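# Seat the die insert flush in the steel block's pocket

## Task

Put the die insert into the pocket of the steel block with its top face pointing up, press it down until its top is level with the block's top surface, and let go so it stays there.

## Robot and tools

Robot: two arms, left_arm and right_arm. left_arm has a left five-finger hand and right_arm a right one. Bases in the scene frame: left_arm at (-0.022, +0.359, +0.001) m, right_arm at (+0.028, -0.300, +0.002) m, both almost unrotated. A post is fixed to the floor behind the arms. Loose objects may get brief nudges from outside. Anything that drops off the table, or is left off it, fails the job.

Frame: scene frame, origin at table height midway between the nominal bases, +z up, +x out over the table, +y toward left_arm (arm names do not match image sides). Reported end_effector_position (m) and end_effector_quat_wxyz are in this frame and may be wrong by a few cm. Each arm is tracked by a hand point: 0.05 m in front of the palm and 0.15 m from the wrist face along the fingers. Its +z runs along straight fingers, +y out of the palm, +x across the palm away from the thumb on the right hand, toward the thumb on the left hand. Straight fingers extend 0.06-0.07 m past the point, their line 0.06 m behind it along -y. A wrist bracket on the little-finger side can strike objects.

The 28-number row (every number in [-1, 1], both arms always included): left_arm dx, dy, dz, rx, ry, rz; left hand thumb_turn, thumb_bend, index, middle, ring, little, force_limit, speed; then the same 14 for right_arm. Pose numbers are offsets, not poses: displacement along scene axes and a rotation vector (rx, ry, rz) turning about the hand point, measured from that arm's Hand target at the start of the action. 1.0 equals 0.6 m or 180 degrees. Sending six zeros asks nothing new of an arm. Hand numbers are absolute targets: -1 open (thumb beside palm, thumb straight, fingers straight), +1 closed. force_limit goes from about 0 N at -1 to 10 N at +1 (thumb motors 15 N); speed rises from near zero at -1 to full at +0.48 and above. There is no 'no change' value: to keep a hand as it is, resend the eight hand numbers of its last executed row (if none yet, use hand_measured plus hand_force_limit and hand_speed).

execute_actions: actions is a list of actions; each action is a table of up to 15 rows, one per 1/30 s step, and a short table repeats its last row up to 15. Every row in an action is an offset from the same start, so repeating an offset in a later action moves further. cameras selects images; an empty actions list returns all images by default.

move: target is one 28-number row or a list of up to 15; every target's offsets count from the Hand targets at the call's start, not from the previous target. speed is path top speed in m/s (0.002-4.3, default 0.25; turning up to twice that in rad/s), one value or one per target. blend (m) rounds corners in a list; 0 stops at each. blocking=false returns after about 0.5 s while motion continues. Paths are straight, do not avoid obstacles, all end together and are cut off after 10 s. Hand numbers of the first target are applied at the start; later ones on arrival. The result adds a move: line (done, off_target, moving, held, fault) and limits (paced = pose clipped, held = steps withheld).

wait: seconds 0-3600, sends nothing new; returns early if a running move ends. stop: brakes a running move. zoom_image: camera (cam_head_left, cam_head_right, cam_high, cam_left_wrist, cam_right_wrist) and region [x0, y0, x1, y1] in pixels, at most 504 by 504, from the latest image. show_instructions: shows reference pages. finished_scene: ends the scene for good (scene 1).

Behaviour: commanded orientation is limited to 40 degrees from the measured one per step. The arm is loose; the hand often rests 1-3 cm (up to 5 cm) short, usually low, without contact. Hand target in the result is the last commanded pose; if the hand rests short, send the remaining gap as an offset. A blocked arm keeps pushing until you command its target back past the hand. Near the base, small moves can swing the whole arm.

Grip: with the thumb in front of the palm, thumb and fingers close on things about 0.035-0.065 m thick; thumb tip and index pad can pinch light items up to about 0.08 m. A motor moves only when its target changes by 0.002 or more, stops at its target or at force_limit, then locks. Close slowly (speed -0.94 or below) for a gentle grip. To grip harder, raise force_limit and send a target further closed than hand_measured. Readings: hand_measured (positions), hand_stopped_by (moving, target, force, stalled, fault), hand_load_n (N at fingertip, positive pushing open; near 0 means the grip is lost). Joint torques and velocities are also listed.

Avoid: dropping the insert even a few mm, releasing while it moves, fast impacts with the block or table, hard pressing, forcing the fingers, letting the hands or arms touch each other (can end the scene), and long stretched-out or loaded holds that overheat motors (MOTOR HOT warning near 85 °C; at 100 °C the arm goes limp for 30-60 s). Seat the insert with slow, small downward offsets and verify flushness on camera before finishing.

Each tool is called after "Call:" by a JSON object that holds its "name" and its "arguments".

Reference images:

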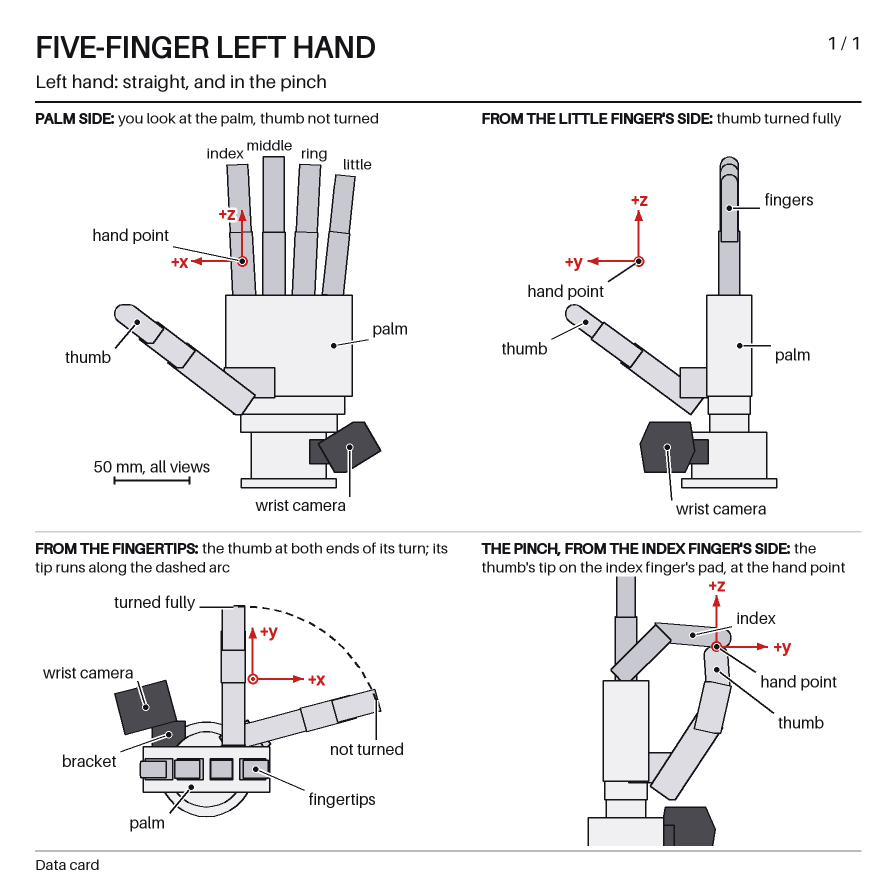

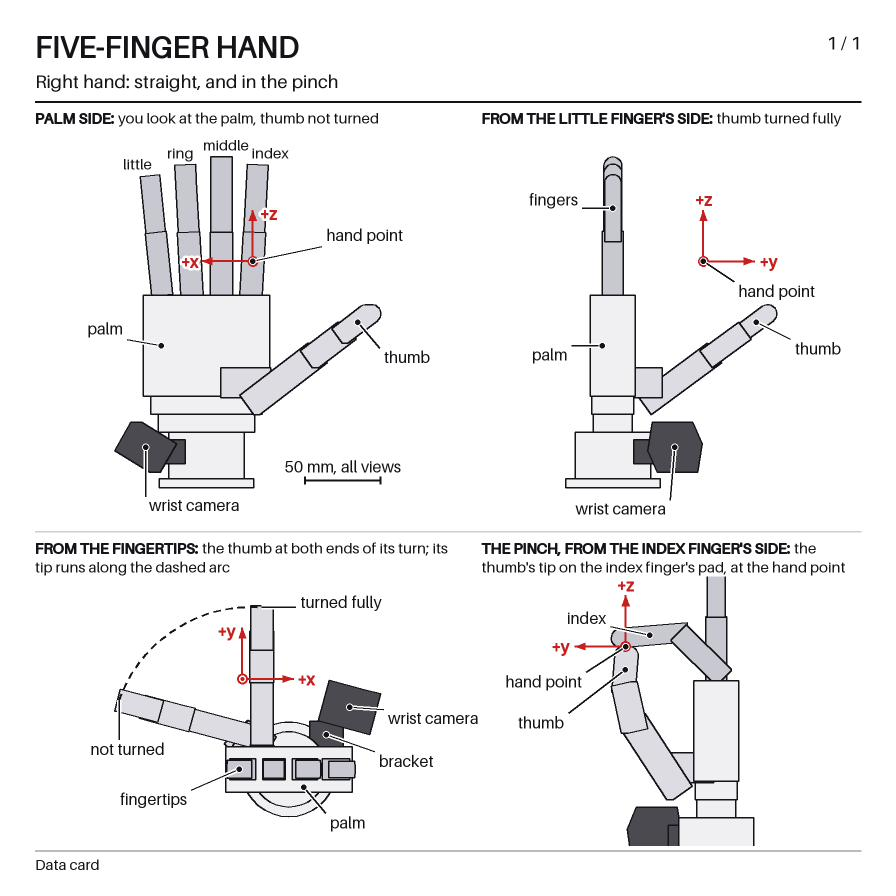

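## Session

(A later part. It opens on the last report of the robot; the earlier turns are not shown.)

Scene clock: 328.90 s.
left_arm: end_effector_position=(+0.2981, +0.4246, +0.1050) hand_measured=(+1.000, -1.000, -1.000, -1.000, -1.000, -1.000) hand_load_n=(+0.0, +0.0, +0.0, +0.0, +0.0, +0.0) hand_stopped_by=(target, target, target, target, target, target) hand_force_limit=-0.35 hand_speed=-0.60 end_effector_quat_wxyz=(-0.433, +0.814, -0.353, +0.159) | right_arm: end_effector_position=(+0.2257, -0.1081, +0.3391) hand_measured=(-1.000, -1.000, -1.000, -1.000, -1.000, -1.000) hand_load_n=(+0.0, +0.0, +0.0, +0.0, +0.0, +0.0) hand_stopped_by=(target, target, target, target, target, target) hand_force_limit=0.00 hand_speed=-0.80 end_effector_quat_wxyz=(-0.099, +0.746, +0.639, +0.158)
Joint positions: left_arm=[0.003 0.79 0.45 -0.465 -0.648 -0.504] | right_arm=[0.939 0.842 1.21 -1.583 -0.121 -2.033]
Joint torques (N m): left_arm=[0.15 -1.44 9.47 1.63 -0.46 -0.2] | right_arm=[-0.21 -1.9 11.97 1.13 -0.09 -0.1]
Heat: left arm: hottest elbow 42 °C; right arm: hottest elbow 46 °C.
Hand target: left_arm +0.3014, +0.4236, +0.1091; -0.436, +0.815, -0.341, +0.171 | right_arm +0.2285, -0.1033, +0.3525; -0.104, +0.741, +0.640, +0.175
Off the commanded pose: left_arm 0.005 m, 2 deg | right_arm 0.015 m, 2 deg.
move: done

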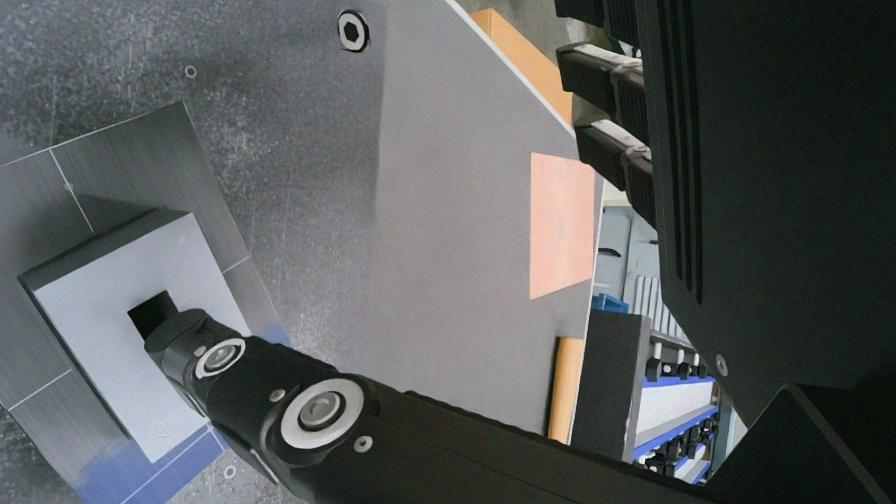

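Call:
{"name": "move", "arguments": {"target": [-0.002,0,-0.016,0,0,0,1,-1,-1,-1,-1,-1,-0.35,-0.6,0,0,0,0,0,0,-1,-1,-1,-1,-1,-1,0,-0.8], "speed": 0.04, "cameras": ["cam_left_wrist"]}}

Call:
{"name": "zoom_image", "arguments": {"camera": "cam_left_wrist", "region": [0, 140, 320, 460]}}

Scene clock: 330.03 s.
left_arm: end_effector_position=(+0.2980, +0.4246, +0.1005) hand_measured=(+1.000, -1.000, -1.000, -1.000, -1.000, -1.000) hand_load_n=(+0.0, +0.0, +0.0, +0.0, +0.0, +0.0) hand_stopped_by=(target, target, target, target, target, target) hand_force_limit=-0.35 hand_speed=-0.60 end_effector_quat_wxyz=(-0.434, +0.815, -0.347, +0.164) | right_arm: end_effector_position=(+0.2257, -0.1081, +0.3391) hand_measured=(-1.000, -1.000, -1.000, -1.000, -1.000, -1.000) hand_load_n=(+0.0, +0.0, +0.0, +0.0, +0.0, +0.0) hand_stopped_by=(target, target, target, target, target, target) hand_force_limit=0.00 hand_speed=-0.80 end_effector_quat_wxyz=(-0.099, +0.746, +0.639, +0.158)
Joint positions: left_arm=[0.003 0.79 0.433 -0.44 -0.65 -0.513] | right_arm=[0.939 0.842 1.21 -1.583 -0.121 -2.033]
Joint torques (N m): left_arm=[0.03 -0.73 8.95 1.95 -0.45 -0.19] | right_arm=[-0.15 -1.9 12 1.14 -0.09 -0.1]
Heat: left arm: hottest elbow 42 °C; right arm: hottest elbow 46 °C.
Hand target: left_arm +0.3002, +0.4236, +0.0994; -0.436, +0.815, -0.341, +0.171 | right_arm +0.2285, -0.1033, +0.3525; -0.104, +0.741, +0.640, +0.175
Off the commanded pose: left_arm 0.003 m, 1 deg | right_arm 0.015 m, 2 deg.
move: done

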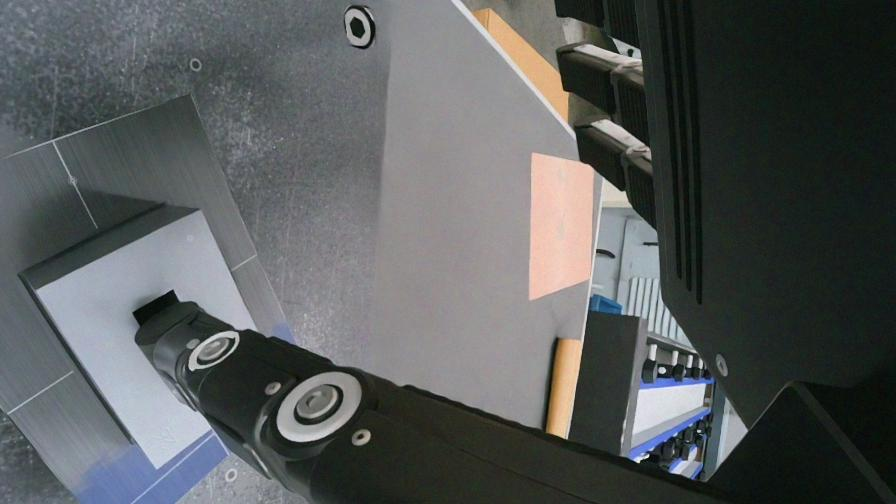

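Scaled by 1.575 from the camera's image (finer frame: 1280x720).

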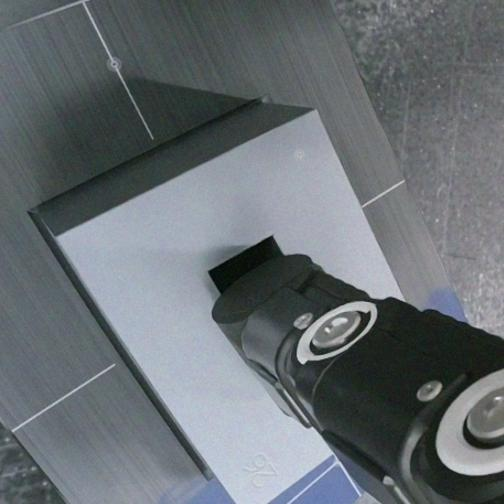

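Call:
{"name": "zoom_image", "arguments": {"camera": "cam_left_wrist", "region": [0, 250, 160, 470]}}

Call:
{"name": "zoom_image", "arguments": {"camera": "cam_left_wrist", "region": [10, 190, 220, 300]}}

Scaled by 2.291 from the camera's image (finer frame: 1280x720).

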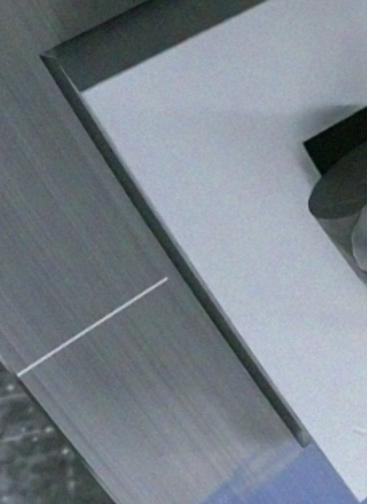

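Scaled by 2.400 from the camera's image (finer frame: 1280x720).

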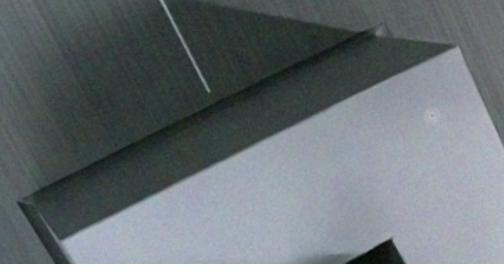

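Call:
{"name": "move", "arguments": {"target": [0,0,-0.015,0,0,0,1,-1,-1,-1,-1,-1,-0.35,-0.6,0,0,0,0,0,0,-1,-1,-1,-1,-1,-1,0,-0.8], "speed": 0.04, "cameras": ["cam_left_wrist"]}}

Call:
{"name": "zoom_image", "arguments": {"camera": "cam_left_wrist", "region": [0, 140, 320, 460]}}

Scene clock: 331.67 s.
left_arm: end_effector_position=(+0.3011, +0.4253, +0.1007) hand_measured=(+1.000, -1.000, -1.000, -1.000, -1.000, -1.000) hand_load_n=(-3.5, +0.5, +0.0, +0.0, +0.0, +0.0) hand_stopped_by=(target, target, target, target, target, target) hand_force_limit=-0.35 hand_speed=-0.60 end_effector_quat_wxyz=(-0.439, +0.812, -0.344, +0.171) | right_arm: end_effector_position=(+0.2257, -0.1081, +0.3391) hand_measured=(-1.000, -1.000, -1.000, -1.000, -1.000, -1.000) hand_load_n=(+0.0, +0.0, +0.0, +0.0, +0.5, +0.0) hand_stopped_by=(target, target, target, target, target, target) hand_force_limit=0.00 hand_speed=-0.80 end_effector_quat_wxyz=(-0.099, +0.746, +0.639, +0.158)
Joint positions: left_arm=[0.003 0.79 0.423 -0.408 -0.653 -0.507] | right_arm=[0.939 0.842 1.21 -1.583 -0.121 -2.033]
Joint torques (N m): left_arm=[0.03 0.38 8.12 2 -0.32 -0.19] | right_arm=[-0.15 -1.9 11.99 1.13 -0.09 -0.1]
Heat: left arm: hottest elbow 42 °C; right arm: hottest elbow 46 °C.
Hand target: left_arm +0.3002, +0.4236, +0.0904; -0.436, +0.815, -0.341, +0.171 | right_arm +0.2285, -0.1033, +0.3525; -0.104, +0.741, +0.640, +0.175
Off the commanded pose: left_arm 0.010 m, 1 deg | right_arm 0.015 m, 2 deg.
move: done

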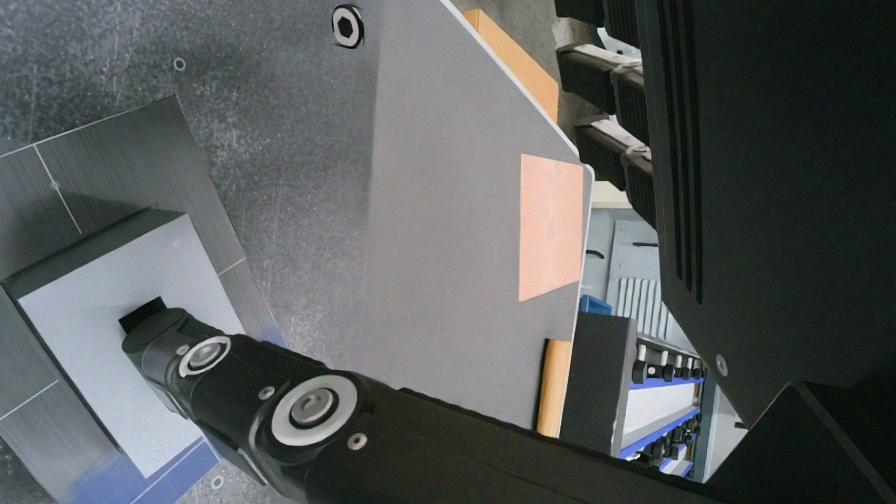

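Scaled by 1.575 from the camera's image (finer frame: 1280x720).

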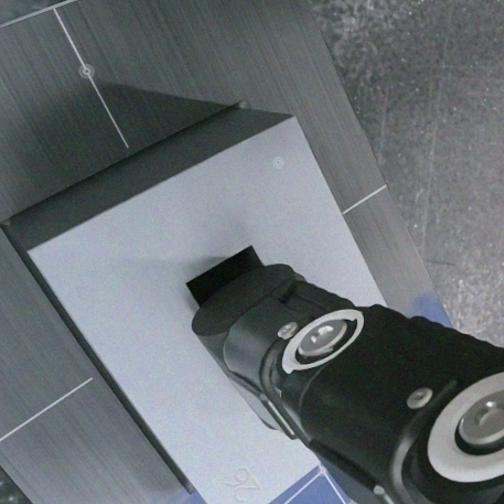

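Call:
{"name": "move", "arguments": {"target": [0,0,0.04,0,0,0,1,-1,-1,-1,-1,-1,-0.35,-0.6,0,0,0,0,0,0,-1,-1,-1,-1,-1,-1,0,-0.8], "speed": 0.08, "cameras": ["cam_left_wrist"]}}

Call:
{"name": "zoom_image", "arguments": {"camera": "cam_left_wrist", "region": [0, 140, 320, 460]}}

Scene clock: 336.43 s.
left_arm: end_effector_position=(+0.2921, +0.4250, +0.0998) hand_measured=(+1.000, -1.000, -1.000, -1.000, -1.000, -1.000) hand_load_n=(+1.0, -1.5, +0.0, +0.0, +0.0, +0.0) hand_stopped_by=(target, target, target, target, target, target) hand_force_limit=-0.35 hand_speed=-0.60 end_effector_quat_wxyz=(-0.433, +0.816, -0.347, +0.161) | right_arm: end_effector_position=(+0.2257, -0.1081, +0.3391) hand_measured=(-1.000, -1.000, -1.000, -1.000, -1.000, -1.000) hand_load_n=(+0.0, +0.0, +0.0, +0.0, +0.0, +0.0) hand_stopped_by=(target, target, target, target, target, target) hand_force_limit=0.00 hand_speed=-0.80 end_effector_quat_wxyz=(-0.099, +0.746, +0.639, +0.158)
Joint positions: left_arm=[0.003 0.771 0.426 -0.46 -0.653 -0.518] | right_arm=[0.939 0.842 1.21 -1.583 -0.121 -2.033]
Joint torques (N m): left_arm=[0.15 -0.73 12.22 0.43 -0.31 -0.14] | right_arm=[-0.15 -1.9 11.97 1.13 -0.09 -0.1]
Heat: left arm: hottest elbow 41 °C; right arm: hottest elbow 46 °C.
Hand target: left_arm +0.3002, +0.4235, +0.1144; -0.436, +0.815, -0.341, +0.171 | right_arm +0.2285, -0.1033, +0.3525; -0.104, +0.741, +0.640, +0.175
Off the commanded pose: left_arm 0.017 m, 1 deg | right_arm 0.015 m, 2 deg.
move: off_target (left_arm)

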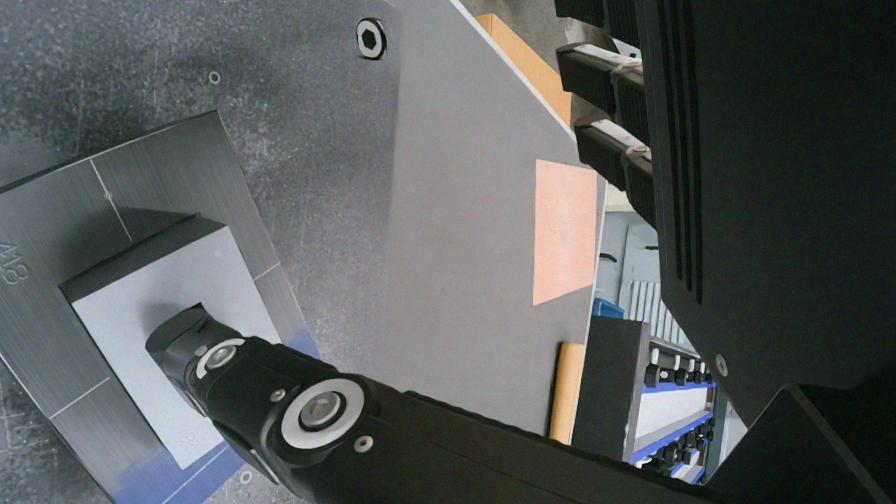

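Scaled by 1.575 from the camera's image (finer frame: 1280x720).

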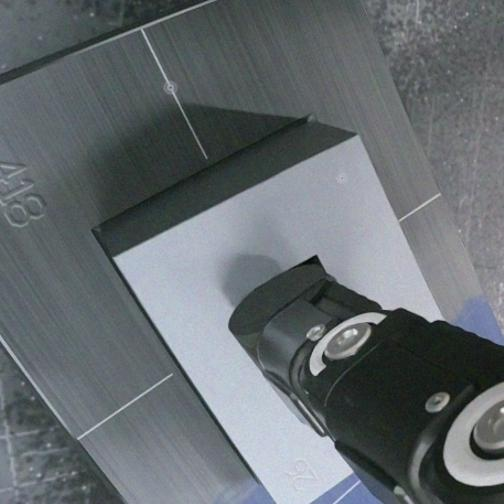

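Call:
{"name": "move", "arguments": {"target": [0.03,0.013,0.02,0,0,0,1,-1,-1,-1,-1,-1,-0.35,-0.6,0,0,0,0,0,0,-1,-1,-1,-1,-1,-1,0,-0.8], "speed": 0.08, "cameras": ["cam_left_wrist"]}}

Call:
{"name": "zoom_image", "arguments": {"camera": "cam_left_wrist", "region": [0, 140, 320, 460]}}

Scene clock: 337.77 s.
left_arm: end_effector_position=(+0.3045, +0.4283, +0.1073) hand_measured=(+1.000, -1.000, -1.000, -1.000, -1.000, -1.000) hand_load_n=(+0.0, +0.0, +0.0, +0.0, +0.0, +0.0) hand_stopped_by=(target, target, target, target, target, target) hand_force_limit=-0.35 hand_speed=-0.60 end_effector_quat_wxyz=(-0.427, +0.821, -0.343, +0.161) | right_arm: end_effector_position=(+0.2257, -0.1081, +0.3391) hand_measured=(-1.000, -1.000, -1.000, -1.000, -1.000, -1.000) hand_load_n=(+0.5, +0.0, +0.0, +0.0, +0.0, +0.0) hand_stopped_by=(target, target, target, target, target, target) hand_force_limit=0.00 hand_speed=-0.80 end_effector_quat_wxyz=(-0.099, +0.746, +0.639, +0.158)
Joint positions: left_arm=[0.027 0.813 0.467 -0.46 -0.63 -0.515] | right_arm=[0.939 0.842 1.21 -1.583 -0.121 -2.033]
Joint torques (N m): left_arm=[1.03 -0.62 13.14 1.26 -0.27 0.13] | right_arm=[-0.21 -1.85 11.99 1.13 -0.09 -0.1]
Heat: left arm: hottest elbow 41 °C; right arm: hottest elbow 46 °C.
Hand target: left_arm +0.3182, +0.4313, +0.1264; -0.436, +0.815, -0.341, +0.171 | right_arm +0.2285, -0.1033, +0.3525; -0.104, +0.741, +0.640, +0.175
Off the commanded pose: left_arm 0.024 m, 2 deg | right_arm 0.015 m, 2 deg.
move: off_target (left_arm)

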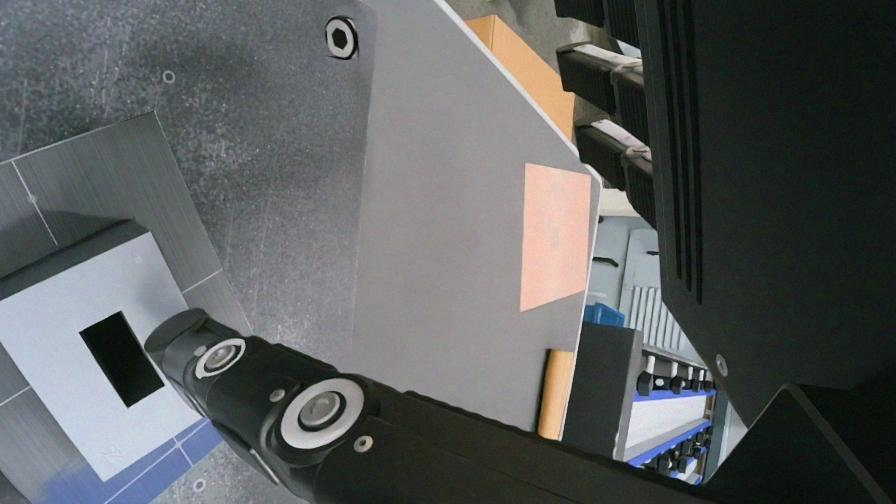

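Scaled by 1.575 from the camera's image (finer frame: 1280x720).

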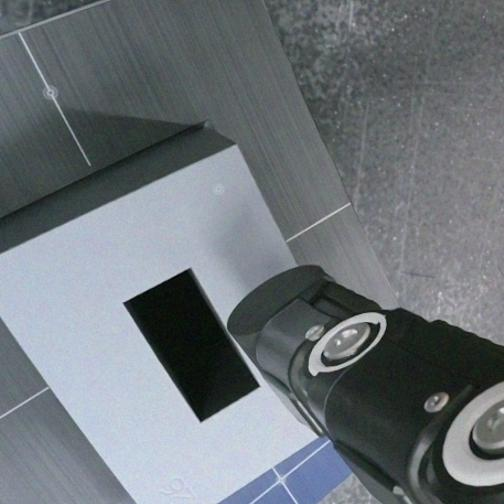

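Call:
{"name": "move", "arguments": {"target": [0.002,-0.004,-0.025,0,0,0,1,-1,-1,-1,-1,-1,-0.35,-0.6,0,0,0,0,0,0,-1,-1,-1,-1,-1,-1,0,-0.8], "speed": 0.05, "cameras": ["cam_left_wrist"]}}

Call:
{"name": "zoom_image", "arguments": {"camera": "cam_left_wrist", "region": [0, 140, 320, 460]}}

Scene clock: 339.27 s.
left_arm: end_effector_position=(+0.3106, +0.4286, +0.1038) hand_measured=(+1.000, -1.000, -1.000, -1.000, -1.000, -1.000) hand_load_n=(+0.0, +0.0, -0.5, +0.0, +0.0, +0.0) hand_stopped_by=(target, target, target, target, target, target) hand_force_limit=-0.35 hand_speed=-0.60 end_effector_quat_wxyz=(-0.429, +0.820, -0.342, +0.163) | right_arm: end_effector_position=(+0.2257, -0.1081, +0.3391) hand_measured=(-1.000, -1.000, -1.000, -1.000, -1.000, -1.000) hand_load_n=(+0.0, +0.0, +0.0, +0.0, +0.0, +0.0) hand_stopped_by=(target, target, target, target, target, target) hand_force_limit=0.00 hand_speed=-0.80 end_effector_quat_wxyz=(-0.099, +0.746, +0.639, +0.158)
Joint positions: left_arm=[0.027 0.84 0.467 -0.428 -0.631 -0.515] | right_arm=[0.939 0.842 1.21 -1.583 -0.121 -2.033]
Joint torques (N m): left_arm=[0.15 -0.73 10.67 2.09 -0.47 0.04] | right_arm=[-0.21 -1.9 11.97 1.13 -0.09 -0.1]
Heat: left arm: hottest elbow 41 °C; right arm: hottest elbow 46 °C.
Hand target: left_arm +0.3194, +0.4289, +0.1114; -0.436, +0.815, -0.341, +0.171 | right_arm +0.2285, -0.1033, +0.3525; -0.104, +0.741, +0.640, +0.175
Off the commanded pose: left_arm 0.012 m, 1 deg | right_arm 0.015 m, 2 deg.
move: off_target (left_arm)

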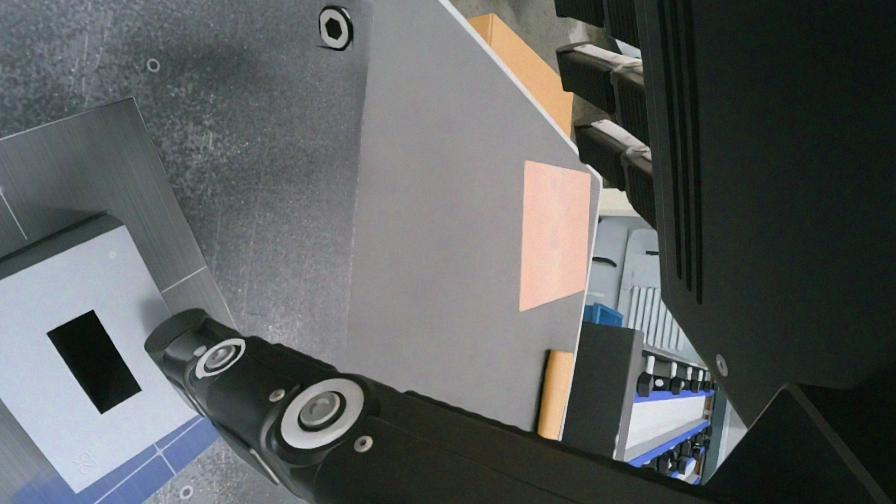

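Scaled by 1.575 from the camera's image (finer frame: 1280x720).

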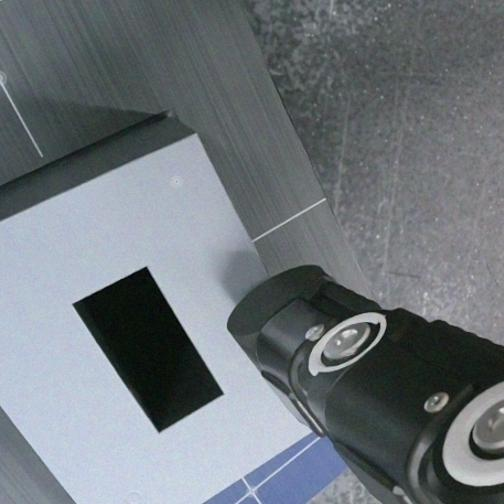

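Call:
{"name": "move", "arguments": {"target": [-0.006,-0.004,-0.02,0,0,0,1,-1,-1,-1,-1,-1,-0.35,-0.6,0,0,0,0,0,0,-1,-1,-1,-1,-1,-1,0,-0.8], "speed": 0.04, "cameras": ["cam_left_wrist"]}}

Call:
{"name": "zoom_image", "arguments": {"camera": "cam_left_wrist", "region": [0, 140, 320, 460]}}

Scene clock: 342.13 s.
left_arm: end_effector_position=(+0.3146, +0.4279, +0.1043) hand_measured=(+1.000, -1.000, -1.000, -1.000, -1.000, -1.000) hand_load_n=(+0.0, +0.0, -0.5, +0.0, +0.0, +0.0) hand_stopped_by=(target, target, target, target, target, target) hand_force_limit=-0.35 hand_speed=-0.60 end_effector_quat_wxyz=(-0.435, +0.817, -0.338, +0.171) | right_arm: end_effector_position=(+0.2257, -0.1081, +0.3391) hand_measured=(-1.000, -1.000, -1.000, -1.000, -1.000, -1.000) hand_load_n=(+0.0, +0.0, +0.0, +0.0, +0.0, +0.0) hand_stopped_by=(target, target, target, target, target, target) hand_force_limit=0.00 hand_speed=-0.80 end_effector_quat_wxyz=(-0.099, +0.746, +0.639, +0.158)
Joint positions: left_arm=[0.02 0.842 0.458 -0.394 -0.639 -0.515] | right_arm=[0.939 0.842 1.21 -1.583 -0.121 -2.033]
Joint torques (N m): left_arm=[-0.09 -0.44 8.87 1.98 -0.44 -0.06] | right_arm=[-0.21 -1.9 11.97 1.13 -0.09 -0.1]
Heat: left arm: hottest elbow 41 °C; right arm: hottest elbow 46 °C.
Hand target: left_arm +0.3159, +0.4266, +0.0995; -0.436, +0.815, -0.341, +0.171 | right_arm +0.2285, -0.1033, +0.3525; -0.104, +0.741, +0.640, +0.175
Off the commanded pose: left_arm 0.005 m, 0 deg | right_arm 0.015 m, 2 deg.
move: done

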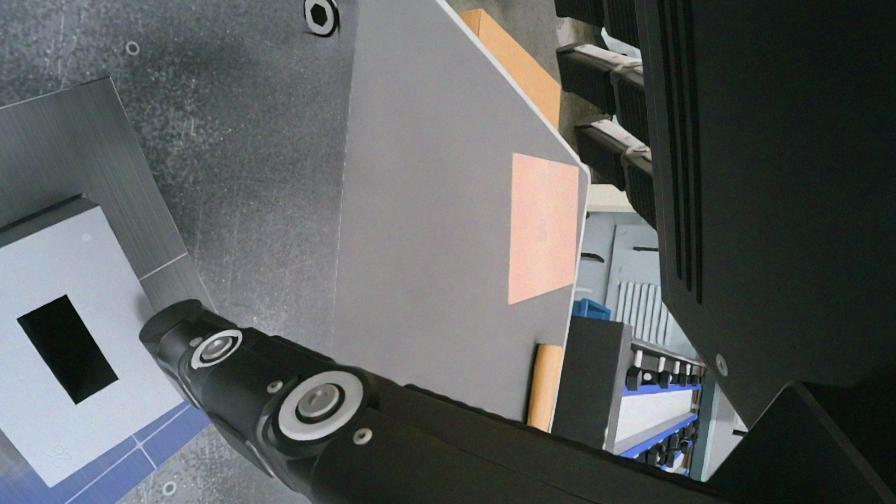

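Scaled by 1.575 from the camera's image (finer frame: 1280x720).

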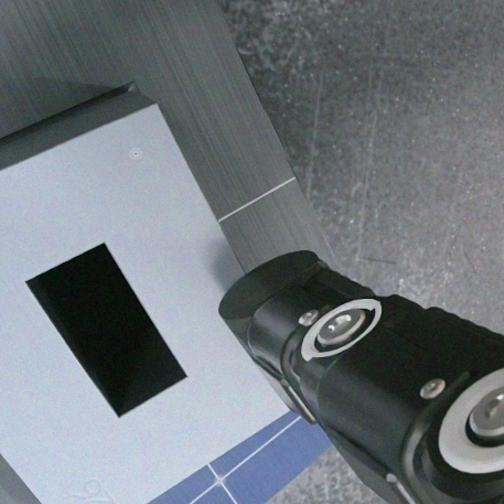

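Call:
{"name": "move", "arguments": {"target": [-0.012,-0.003,0.004,0,0,0,1,-1,-1,-1,-1,-1,-0.35,-0.6,0,0,0,0,0,0,-1,-1,-1,-1,-1,-1,0,-0.8], "speed": 0.04, "cameras": ["cam_left_wrist"]}}

Call:
{"name": "zoom_image", "arguments": {"camera": "cam_left_wrist", "region": [0, 140, 320, 460]}}

Scene clock: 343.53 s.
left_arm: end_effector_position=(+0.3121, +0.4265, +0.1046) hand_measured=(+1.000, -1.000, -1.000, -1.000, -1.000, -1.000) hand_load_n=(+0.0, -0.5, -0.5, +0.0, +0.0, +0.0) hand_stopped_by=(target, target, target, target, target, target) hand_force_limit=-0.35 hand_speed=-0.60 end_effector_quat_wxyz=(-0.437, +0.815, -0.339, +0.174) | right_arm: end_effector_position=(+0.2257, -0.1081, +0.3391) hand_measured=(-1.000, -1.000, -1.000, -1.000, -1.000, -1.000) hand_load_n=(+0.0, +0.0, +0.0, +0.0, +0.0, +0.0) hand_stopped_by=(target, target, target, target, target, target) hand_force_limit=0.00 hand_speed=-0.80 end_effector_quat_wxyz=(-0.099, +0.746, +0.639, +0.158)
Joint positions: left_arm=[0.013 0.828 0.449 -0.394 -0.645 -0.515] | right_arm=[0.939 0.842 1.21 -1.583 -0.121 -2.033]
Joint torques (N m): left_arm=[-0.26 -1.61 9.06 0.72 -0.43 -0.12] | right_arm=[-0.21 -1.96 11.97 1.13 -0.09 -0.1]
Heat: left arm: hottest elbow 41 °C; right arm: hottest elbow 46 °C.
Hand target: left_arm +0.3086, +0.4247, +0.1018; -0.436, +0.815, -0.341, +0.171 | right_arm +0.2285, -0.1033, +0.3525; -0.104, +0.741, +0.640, +0.175
Off the commanded pose: left_arm 0.005 m, 0 deg | right_arm 0.015 m, 2 deg.
move: done

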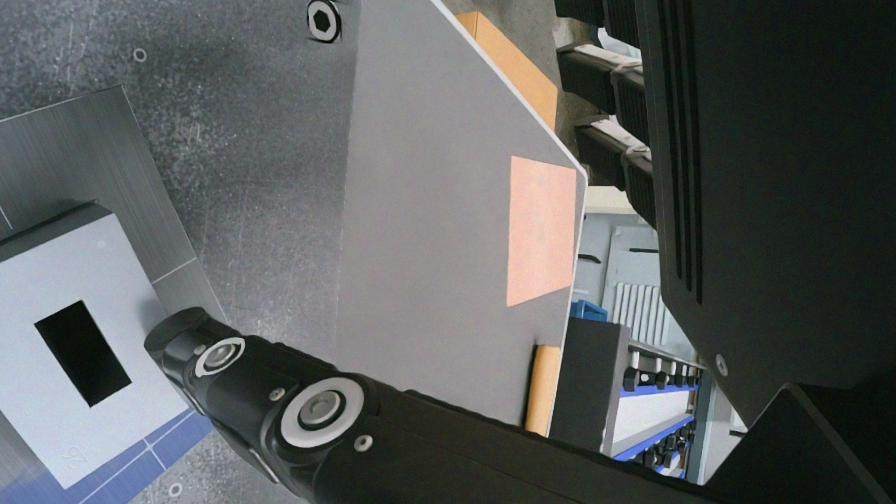

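Scaled by 1.575 from the camera's image (finer frame: 1280x720).

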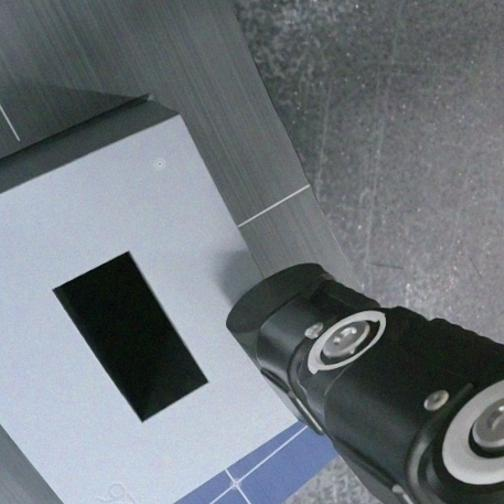

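Call:
{"name": "move", "arguments": {"target": [-0.01,-0.003,-0.008,0,0,0,1,-1,-1,-1,-1,-1,-0.35,-0.6,0,0,0,0,0,0,-1,-1,-1,-1,-1,-1,0,-0.8], "speed": 0.04, "cameras": ["cam_left_wrist"]}}

Call:
{"name": "zoom_image", "arguments": {"camera": "cam_left_wrist", "region": [0, 140, 320, 460]}}

Scene clock: 344.63 s.
left_arm: end_effector_position=(+0.3082, +0.4247, +0.1041) hand_measured=(+1.000, -1.000, -1.000, -1.000, -1.000, -1.000) hand_load_n=(+0.0, -1.0, -0.5, +0.0, +0.0, +0.0) hand_stopped_by=(target, target, target, target, target, target) hand_force_limit=-0.35 hand_speed=-0.60 end_effector_quat_wxyz=(-0.439, +0.813, -0.339, +0.177) | right_arm: end_effector_position=(+0.2257, -0.1081, +0.3391) hand_measured=(-1.000, -1.000, -1.000, -1.000, -1.000, -1.000) hand_load_n=(+0.0, +0.0, +0.0, +0.0, +0.0, +0.0) hand_stopped_by=(target, target, target, target, target, target) hand_force_limit=0.00 hand_speed=-0.80 end_effector_quat_wxyz=(-0.099, +0.746, +0.639, +0.158)
Joint positions: left_arm=[0.003 0.808 0.435 -0.394 -0.651 -0.516] | right_arm=[0.939 0.842 1.21 -1.583 -0.121 -2.033]
Joint torques (N m): left_arm=[-0.15 -1.14 8.66 0.65 -0.41 -0.18] | right_arm=[-0.21 -1.96 11.97 1.14 -0.09 -0.1]
Heat: left arm: hottest elbow 41 °C; right arm: hottest elbow 46 °C.
Hand target: left_arm +0.3027, +0.4229, +0.0971; -0.436, +0.815, -0.341, +0.171 | right_arm +0.2285, -0.1033, +0.3525; -0.104, +0.741, +0.640, +0.175
Off the commanded pose: left_arm 0.009 m, 1 deg | right_arm 0.015 m, 2 deg.
move: done

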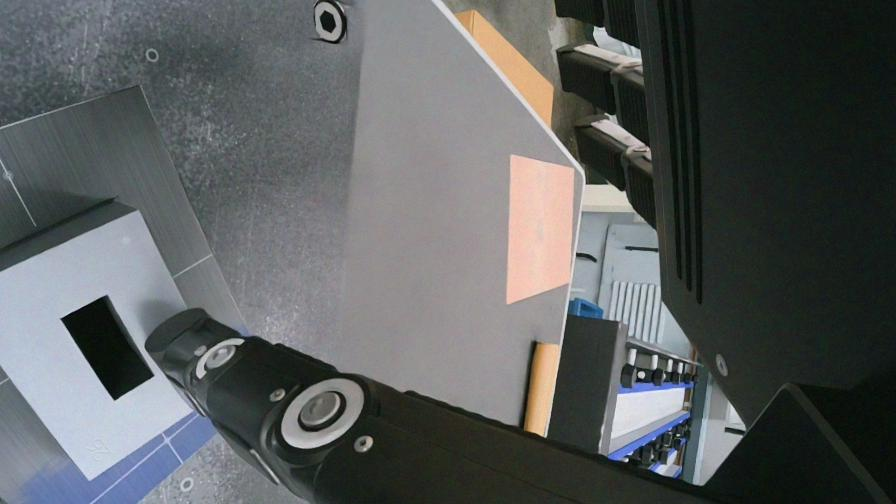

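Scaled by 1.575 from the camera's image (finer frame: 1280x720).

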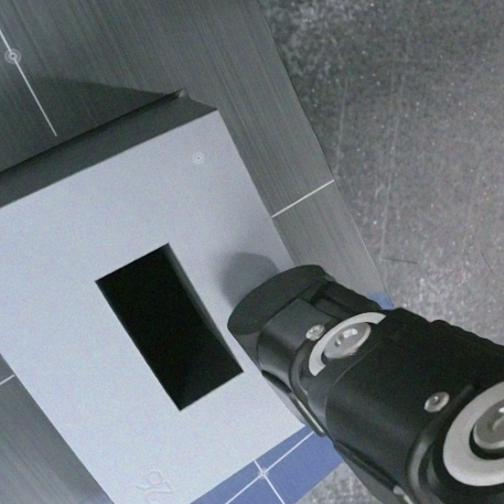

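Call:
{"name": "move", "arguments": {"target": [0.004,0,-0.02,0,0,0,1,-1,-1,-1,-1,-1,-0.35,-0.6,0,0,0,0,0,0,-1,-1,-1,-1,-1,-1,0,-0.8], "speed": 0.04, "cameras": ["cam_left_wrist"]}}

Call:
{"name": "zoom_image", "arguments": {"camera": "cam_left_wrist", "region": [0, 140, 320, 460]}}

Scene clock: 345.93 s.
left_arm: end_effector_position=(+0.3106, +0.4255, +0.1042) hand_measured=(+1.000, -1.000, -1.000, -1.000, -1.000, -1.000) hand_load_n=(-1.0, +0.0, +0.0, +0.0, +0.0, +0.0) hand_stopped_by=(target, target, target, target, target, target) hand_force_limit=-0.35 hand_speed=-0.60 end_effector_quat_wxyz=(-0.444, +0.812, -0.333, +0.183) | right_arm: end_effector_position=(+0.2257, -0.1081, +0.3391) hand_measured=(-1.000, -1.000, -1.000, -1.000, -1.000, -1.000) hand_load_n=(+0.0, +0.0, +0.0, +0.0, +0.0, +0.0) hand_stopped_by=(target, target, target, target, target, target) hand_force_limit=0.00 hand_speed=-0.80 end_effector_quat_wxyz=(-0.099, +0.746, +0.639, +0.158)
Joint positions: left_arm=[0.003 0.808 0.427 -0.368 -0.657 -0.519] | right_arm=[0.939 0.842 1.21 -1.583 -0.121 -2.033]
Joint torques (N m): left_arm=[-0.15 0.91 7.57 1.62 -0.25 -0.14] | right_arm=[-0.15 -1.9 11.99 1.13 -0.09 -0.1]
Heat: left arm: hottest elbow 41 °C; right arm: hottest elbow 46 °C.
Hand target: left_arm +0.3050, +0.4229, +0.0850; -0.436, +0.815, -0.341, +0.171 | right_arm +0.2285, -0.1033, +0.3525; -0.104, +0.741, +0.640, +0.175
Off the commanded pose: left_arm 0.020 m, 2 deg | right_arm 0.015 m, 2 deg.
move: off_target (left_arm)

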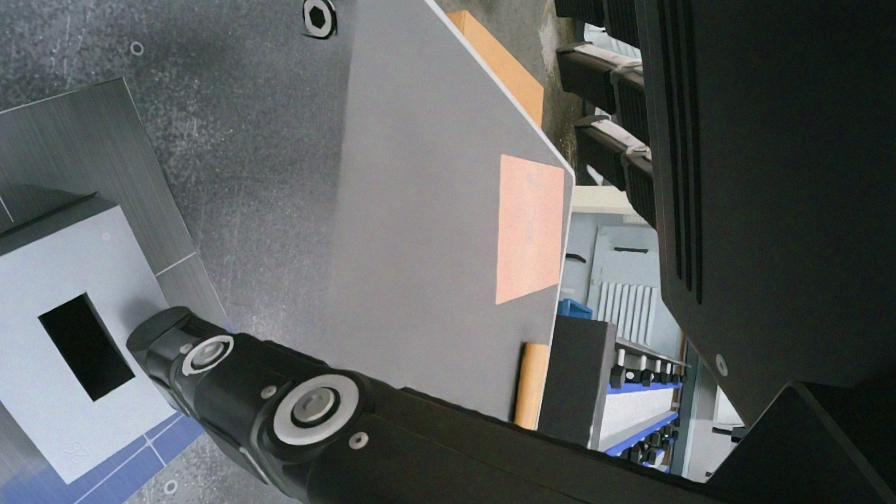

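Scaled by 1.575 from the camera's image (finer frame: 1280x720).

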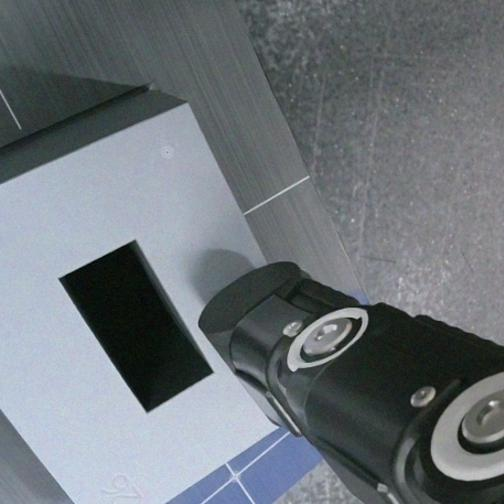

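Call:
{"name": "move", "arguments": {"target": [0,0,-0.02,0,0,0,1,-1,-1,-1,-1,-1,-0.35,-0.6,0,0,0,0,0,0,-1,-1,-1,-1,-1,-1,0,-0.8], "speed": 0.04, "cameras": ["cam_left_wrist"]}}

Call:
{"name": "zoom_image", "arguments": {"camera": "cam_left_wrist", "region": [0, 140, 320, 460]}}

Scene clock: 347.17 s.
left_arm: end_effector_position=(+0.3144, +0.4257, +0.1023) hand_measured=(+1.000, -1.000, -1.000, -1.000, -1.000, -1.000) hand_load_n=(-4.5, +0.0, +0.0, +0.0, +0.0, +0.0) hand_stopped_by=(target, target, target, target, target, target) hand_force_limit=-0.35 hand_speed=-0.60 end_effector_quat_wxyz=(-0.448, +0.809, -0.330, +0.191) | right_arm: end_effector_position=(+0.2257, -0.1081, +0.3391) hand_measured=(-1.000, -1.000, -1.000, -1.000, -1.000, -1.000) hand_load_n=(+0.0, +0.5, +0.0, +0.0, +0.0, +0.0) hand_stopped_by=(target, target, target, target, target, target) hand_force_limit=0.00 hand_speed=-0.80 end_effector_quat_wxyz=(-0.099, +0.746, +0.639, +0.158)
Joint positions: left_arm=[0.002 0.816 0.414 -0.323 -0.659 -0.513] | right_arm=[0.939 0.842 1.21 -1.583 -0.121 -2.033]
Joint torques (N m): left_arm=[-0.09 1.79 6.67 1.57 -0.18 -0.15] | right_arm=[-0.21 -1.9 11.97 1.13 -0.09 -0.1]
Heat: left arm: hottest elbow 41 °C; right arm: hottest elbow 46 °C.
Hand target: left_arm +0.3051, +0.4229, +0.0731; -0.436, +0.815, -0.341, +0.171 | right_arm +0.2285, -0.1033, +0.3525; -0.104, +0.741, +0.640, +0.175
Off the commanded pose: left_arm 0.031 m, 3 deg | right_arm 0.015 m, 2 deg.
move: off_target (left_arm)

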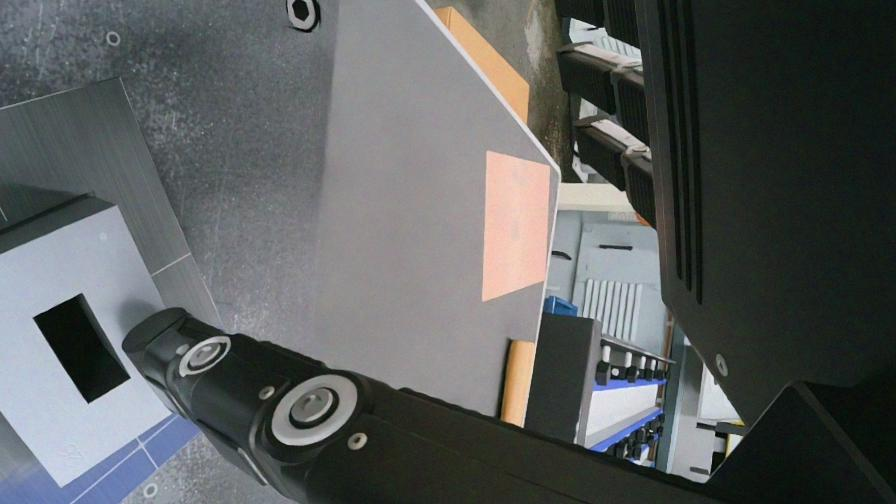

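Scaled by 1.575 from the camera's image (finer frame: 1280x720).

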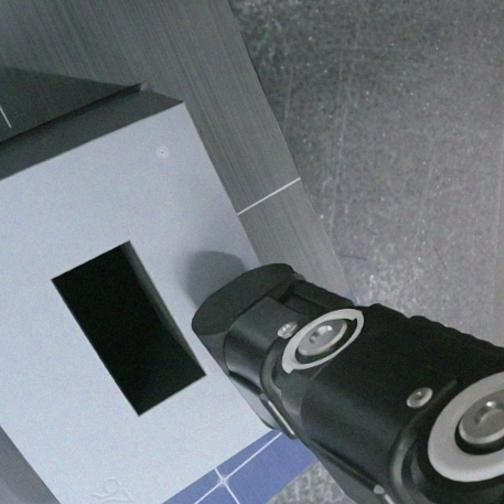

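Call:
{"name": "move", "arguments": {"target": [[0.01,0,0.08,0,0,0,1,-1,-1,-1,-1,-1,-0.35,-0.6,0,0,0,0,0,0,-1,-1,-1,-1,-1,-1,0,-0.8],[-0.07,-0.08,0.13,0,0,0,1,-1,-1,-1,-1,-1,-0.35,-0.6,0,0,0,0,0,0,-1,-1,-1,-1,-1,-1,0,-0.8]], "speed": 0.12, "cameras": ["cam_left_wrist"]}}

Scene clock: 350.67 s.
left_arm: end_effector_position=(+0.2509, +0.3794, +0.1281) hand_measured=(+1.000, -1.000, -1.000, -1.000, -1.000, -1.000) hand_load_n=(+0.0, +0.0, +0.0, +0.0, +0.0, +0.0) hand_stopped_by=(target, target, target, target, target, target) hand_force_limit=-0.35 hand_speed=-0.60 end_effector_quat_wxyz=(-0.433, +0.814, -0.358, +0.149) | right_arm: end_effector_position=(+0.2257, -0.1081, +0.3391) hand_measured=(-1.000, -1.000, -1.000, -1.000, -1.000, -1.000) hand_load_n=(+0.0, +0.0, +0.0, +0.0, +0.0, +0.0) hand_stopped_by=(target, target, target, target, target, target) hand_force_limit=0.00 hand_speed=-0.80 end_effector_quat_wxyz=(-0.099, +0.746, +0.639, +0.158)
Joint positions: left_arm=[-0.268 0.655 0.495 -0.859 -0.821 -0.789] | right_arm=[0.939 0.842 1.21 -1.583 -0.121 -2.033]
Joint torques (N m): left_arm=[-0.09 0.56 13.49 0.46 -0.63 -0.21] | right_arm=[-0.21 -1.9 11.97 1.13 -0.09 -0.1]
Heat: left arm: hottest elbow 41 °C; right arm: hottest elbow 46 °C.
Hand target: left_arm +0.2631, +0.3749, +0.1511; -0.436, +0.815, -0.341, +0.171 | right_arm +0.2285, -0.1033, +0.3525; -0.104, +0.741, +0.640, +0.175
Off the commanded pose: left_arm 0.026 m, 3 deg | right_arm 0.015 m, 2 deg.
move: off_target (left_arm)

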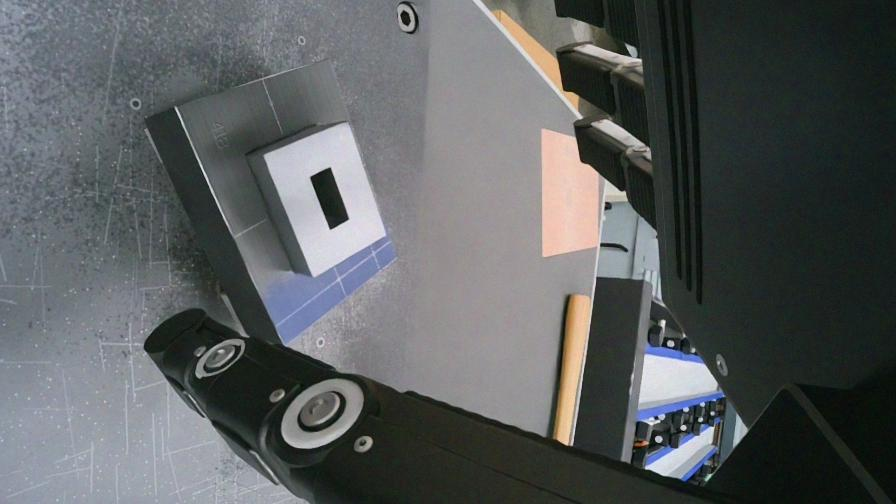

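Call:
{"name": "zoom_image", "arguments": {"camera": "cam_left_wrist", "region": [140, 40, 420, 350]}}

Call:
{"name": "zoom_image", "arguments": {"camera": "cam_left_wrist", "region": [235, 110, 395, 290]}}

Scaled by 1.626 from the camera's image (finer frame: 1280x720).

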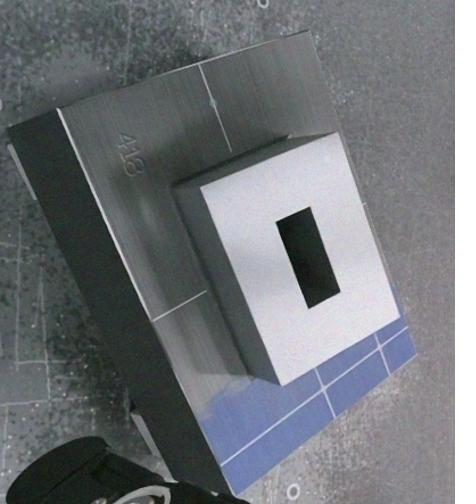

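Scaled by 2.800 from the camera's image (finer frame: 1280x720).

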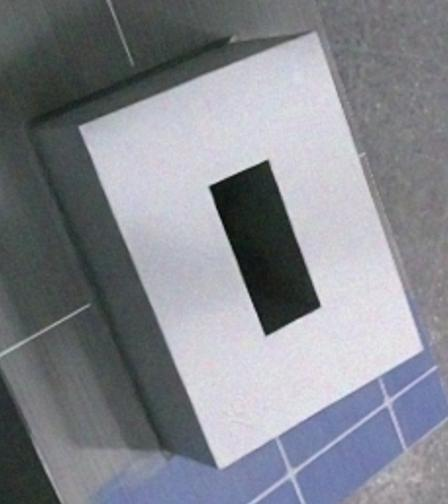

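Call:
{"name": "zoom_image", "arguments": {"camera": "cam_left_wrist", "region": [300, 105, 360, 145]}}

Call:
{"name": "zoom_image", "arguments": {"camera": "cam_left_wrist", "region": [235, 140, 275, 170]}}

Call:
{"name": "zoom_image", "arguments": {"camera": "cam_left_wrist", "region": [270, 245, 330, 290]}}

Call:
{"name": "zoom_image", "arguments": {"camera": "cam_left_wrist", "region": [340, 120, 400, 260]}}

Scaled by 8.400 from the camera's image (finer frame: 1280x720).

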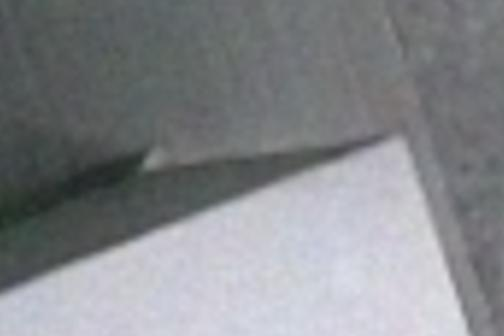

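Scaled by 12.600 from the camera's image (finer frame: 1280x720).

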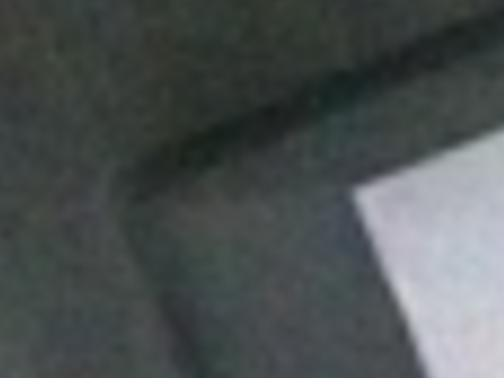

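Scaled by 8.400 from the camera's image (finer frame: 1280x720).

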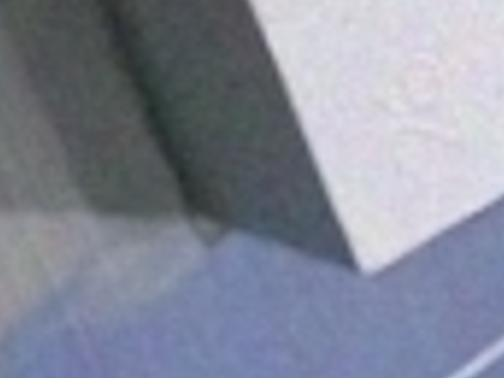

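Scaled by 3.600 from the camera's image (finer frame: 1280x720).

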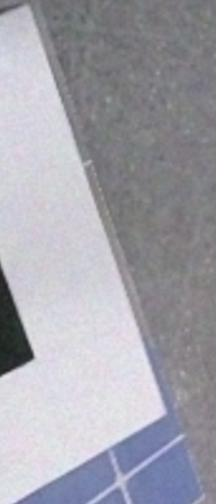

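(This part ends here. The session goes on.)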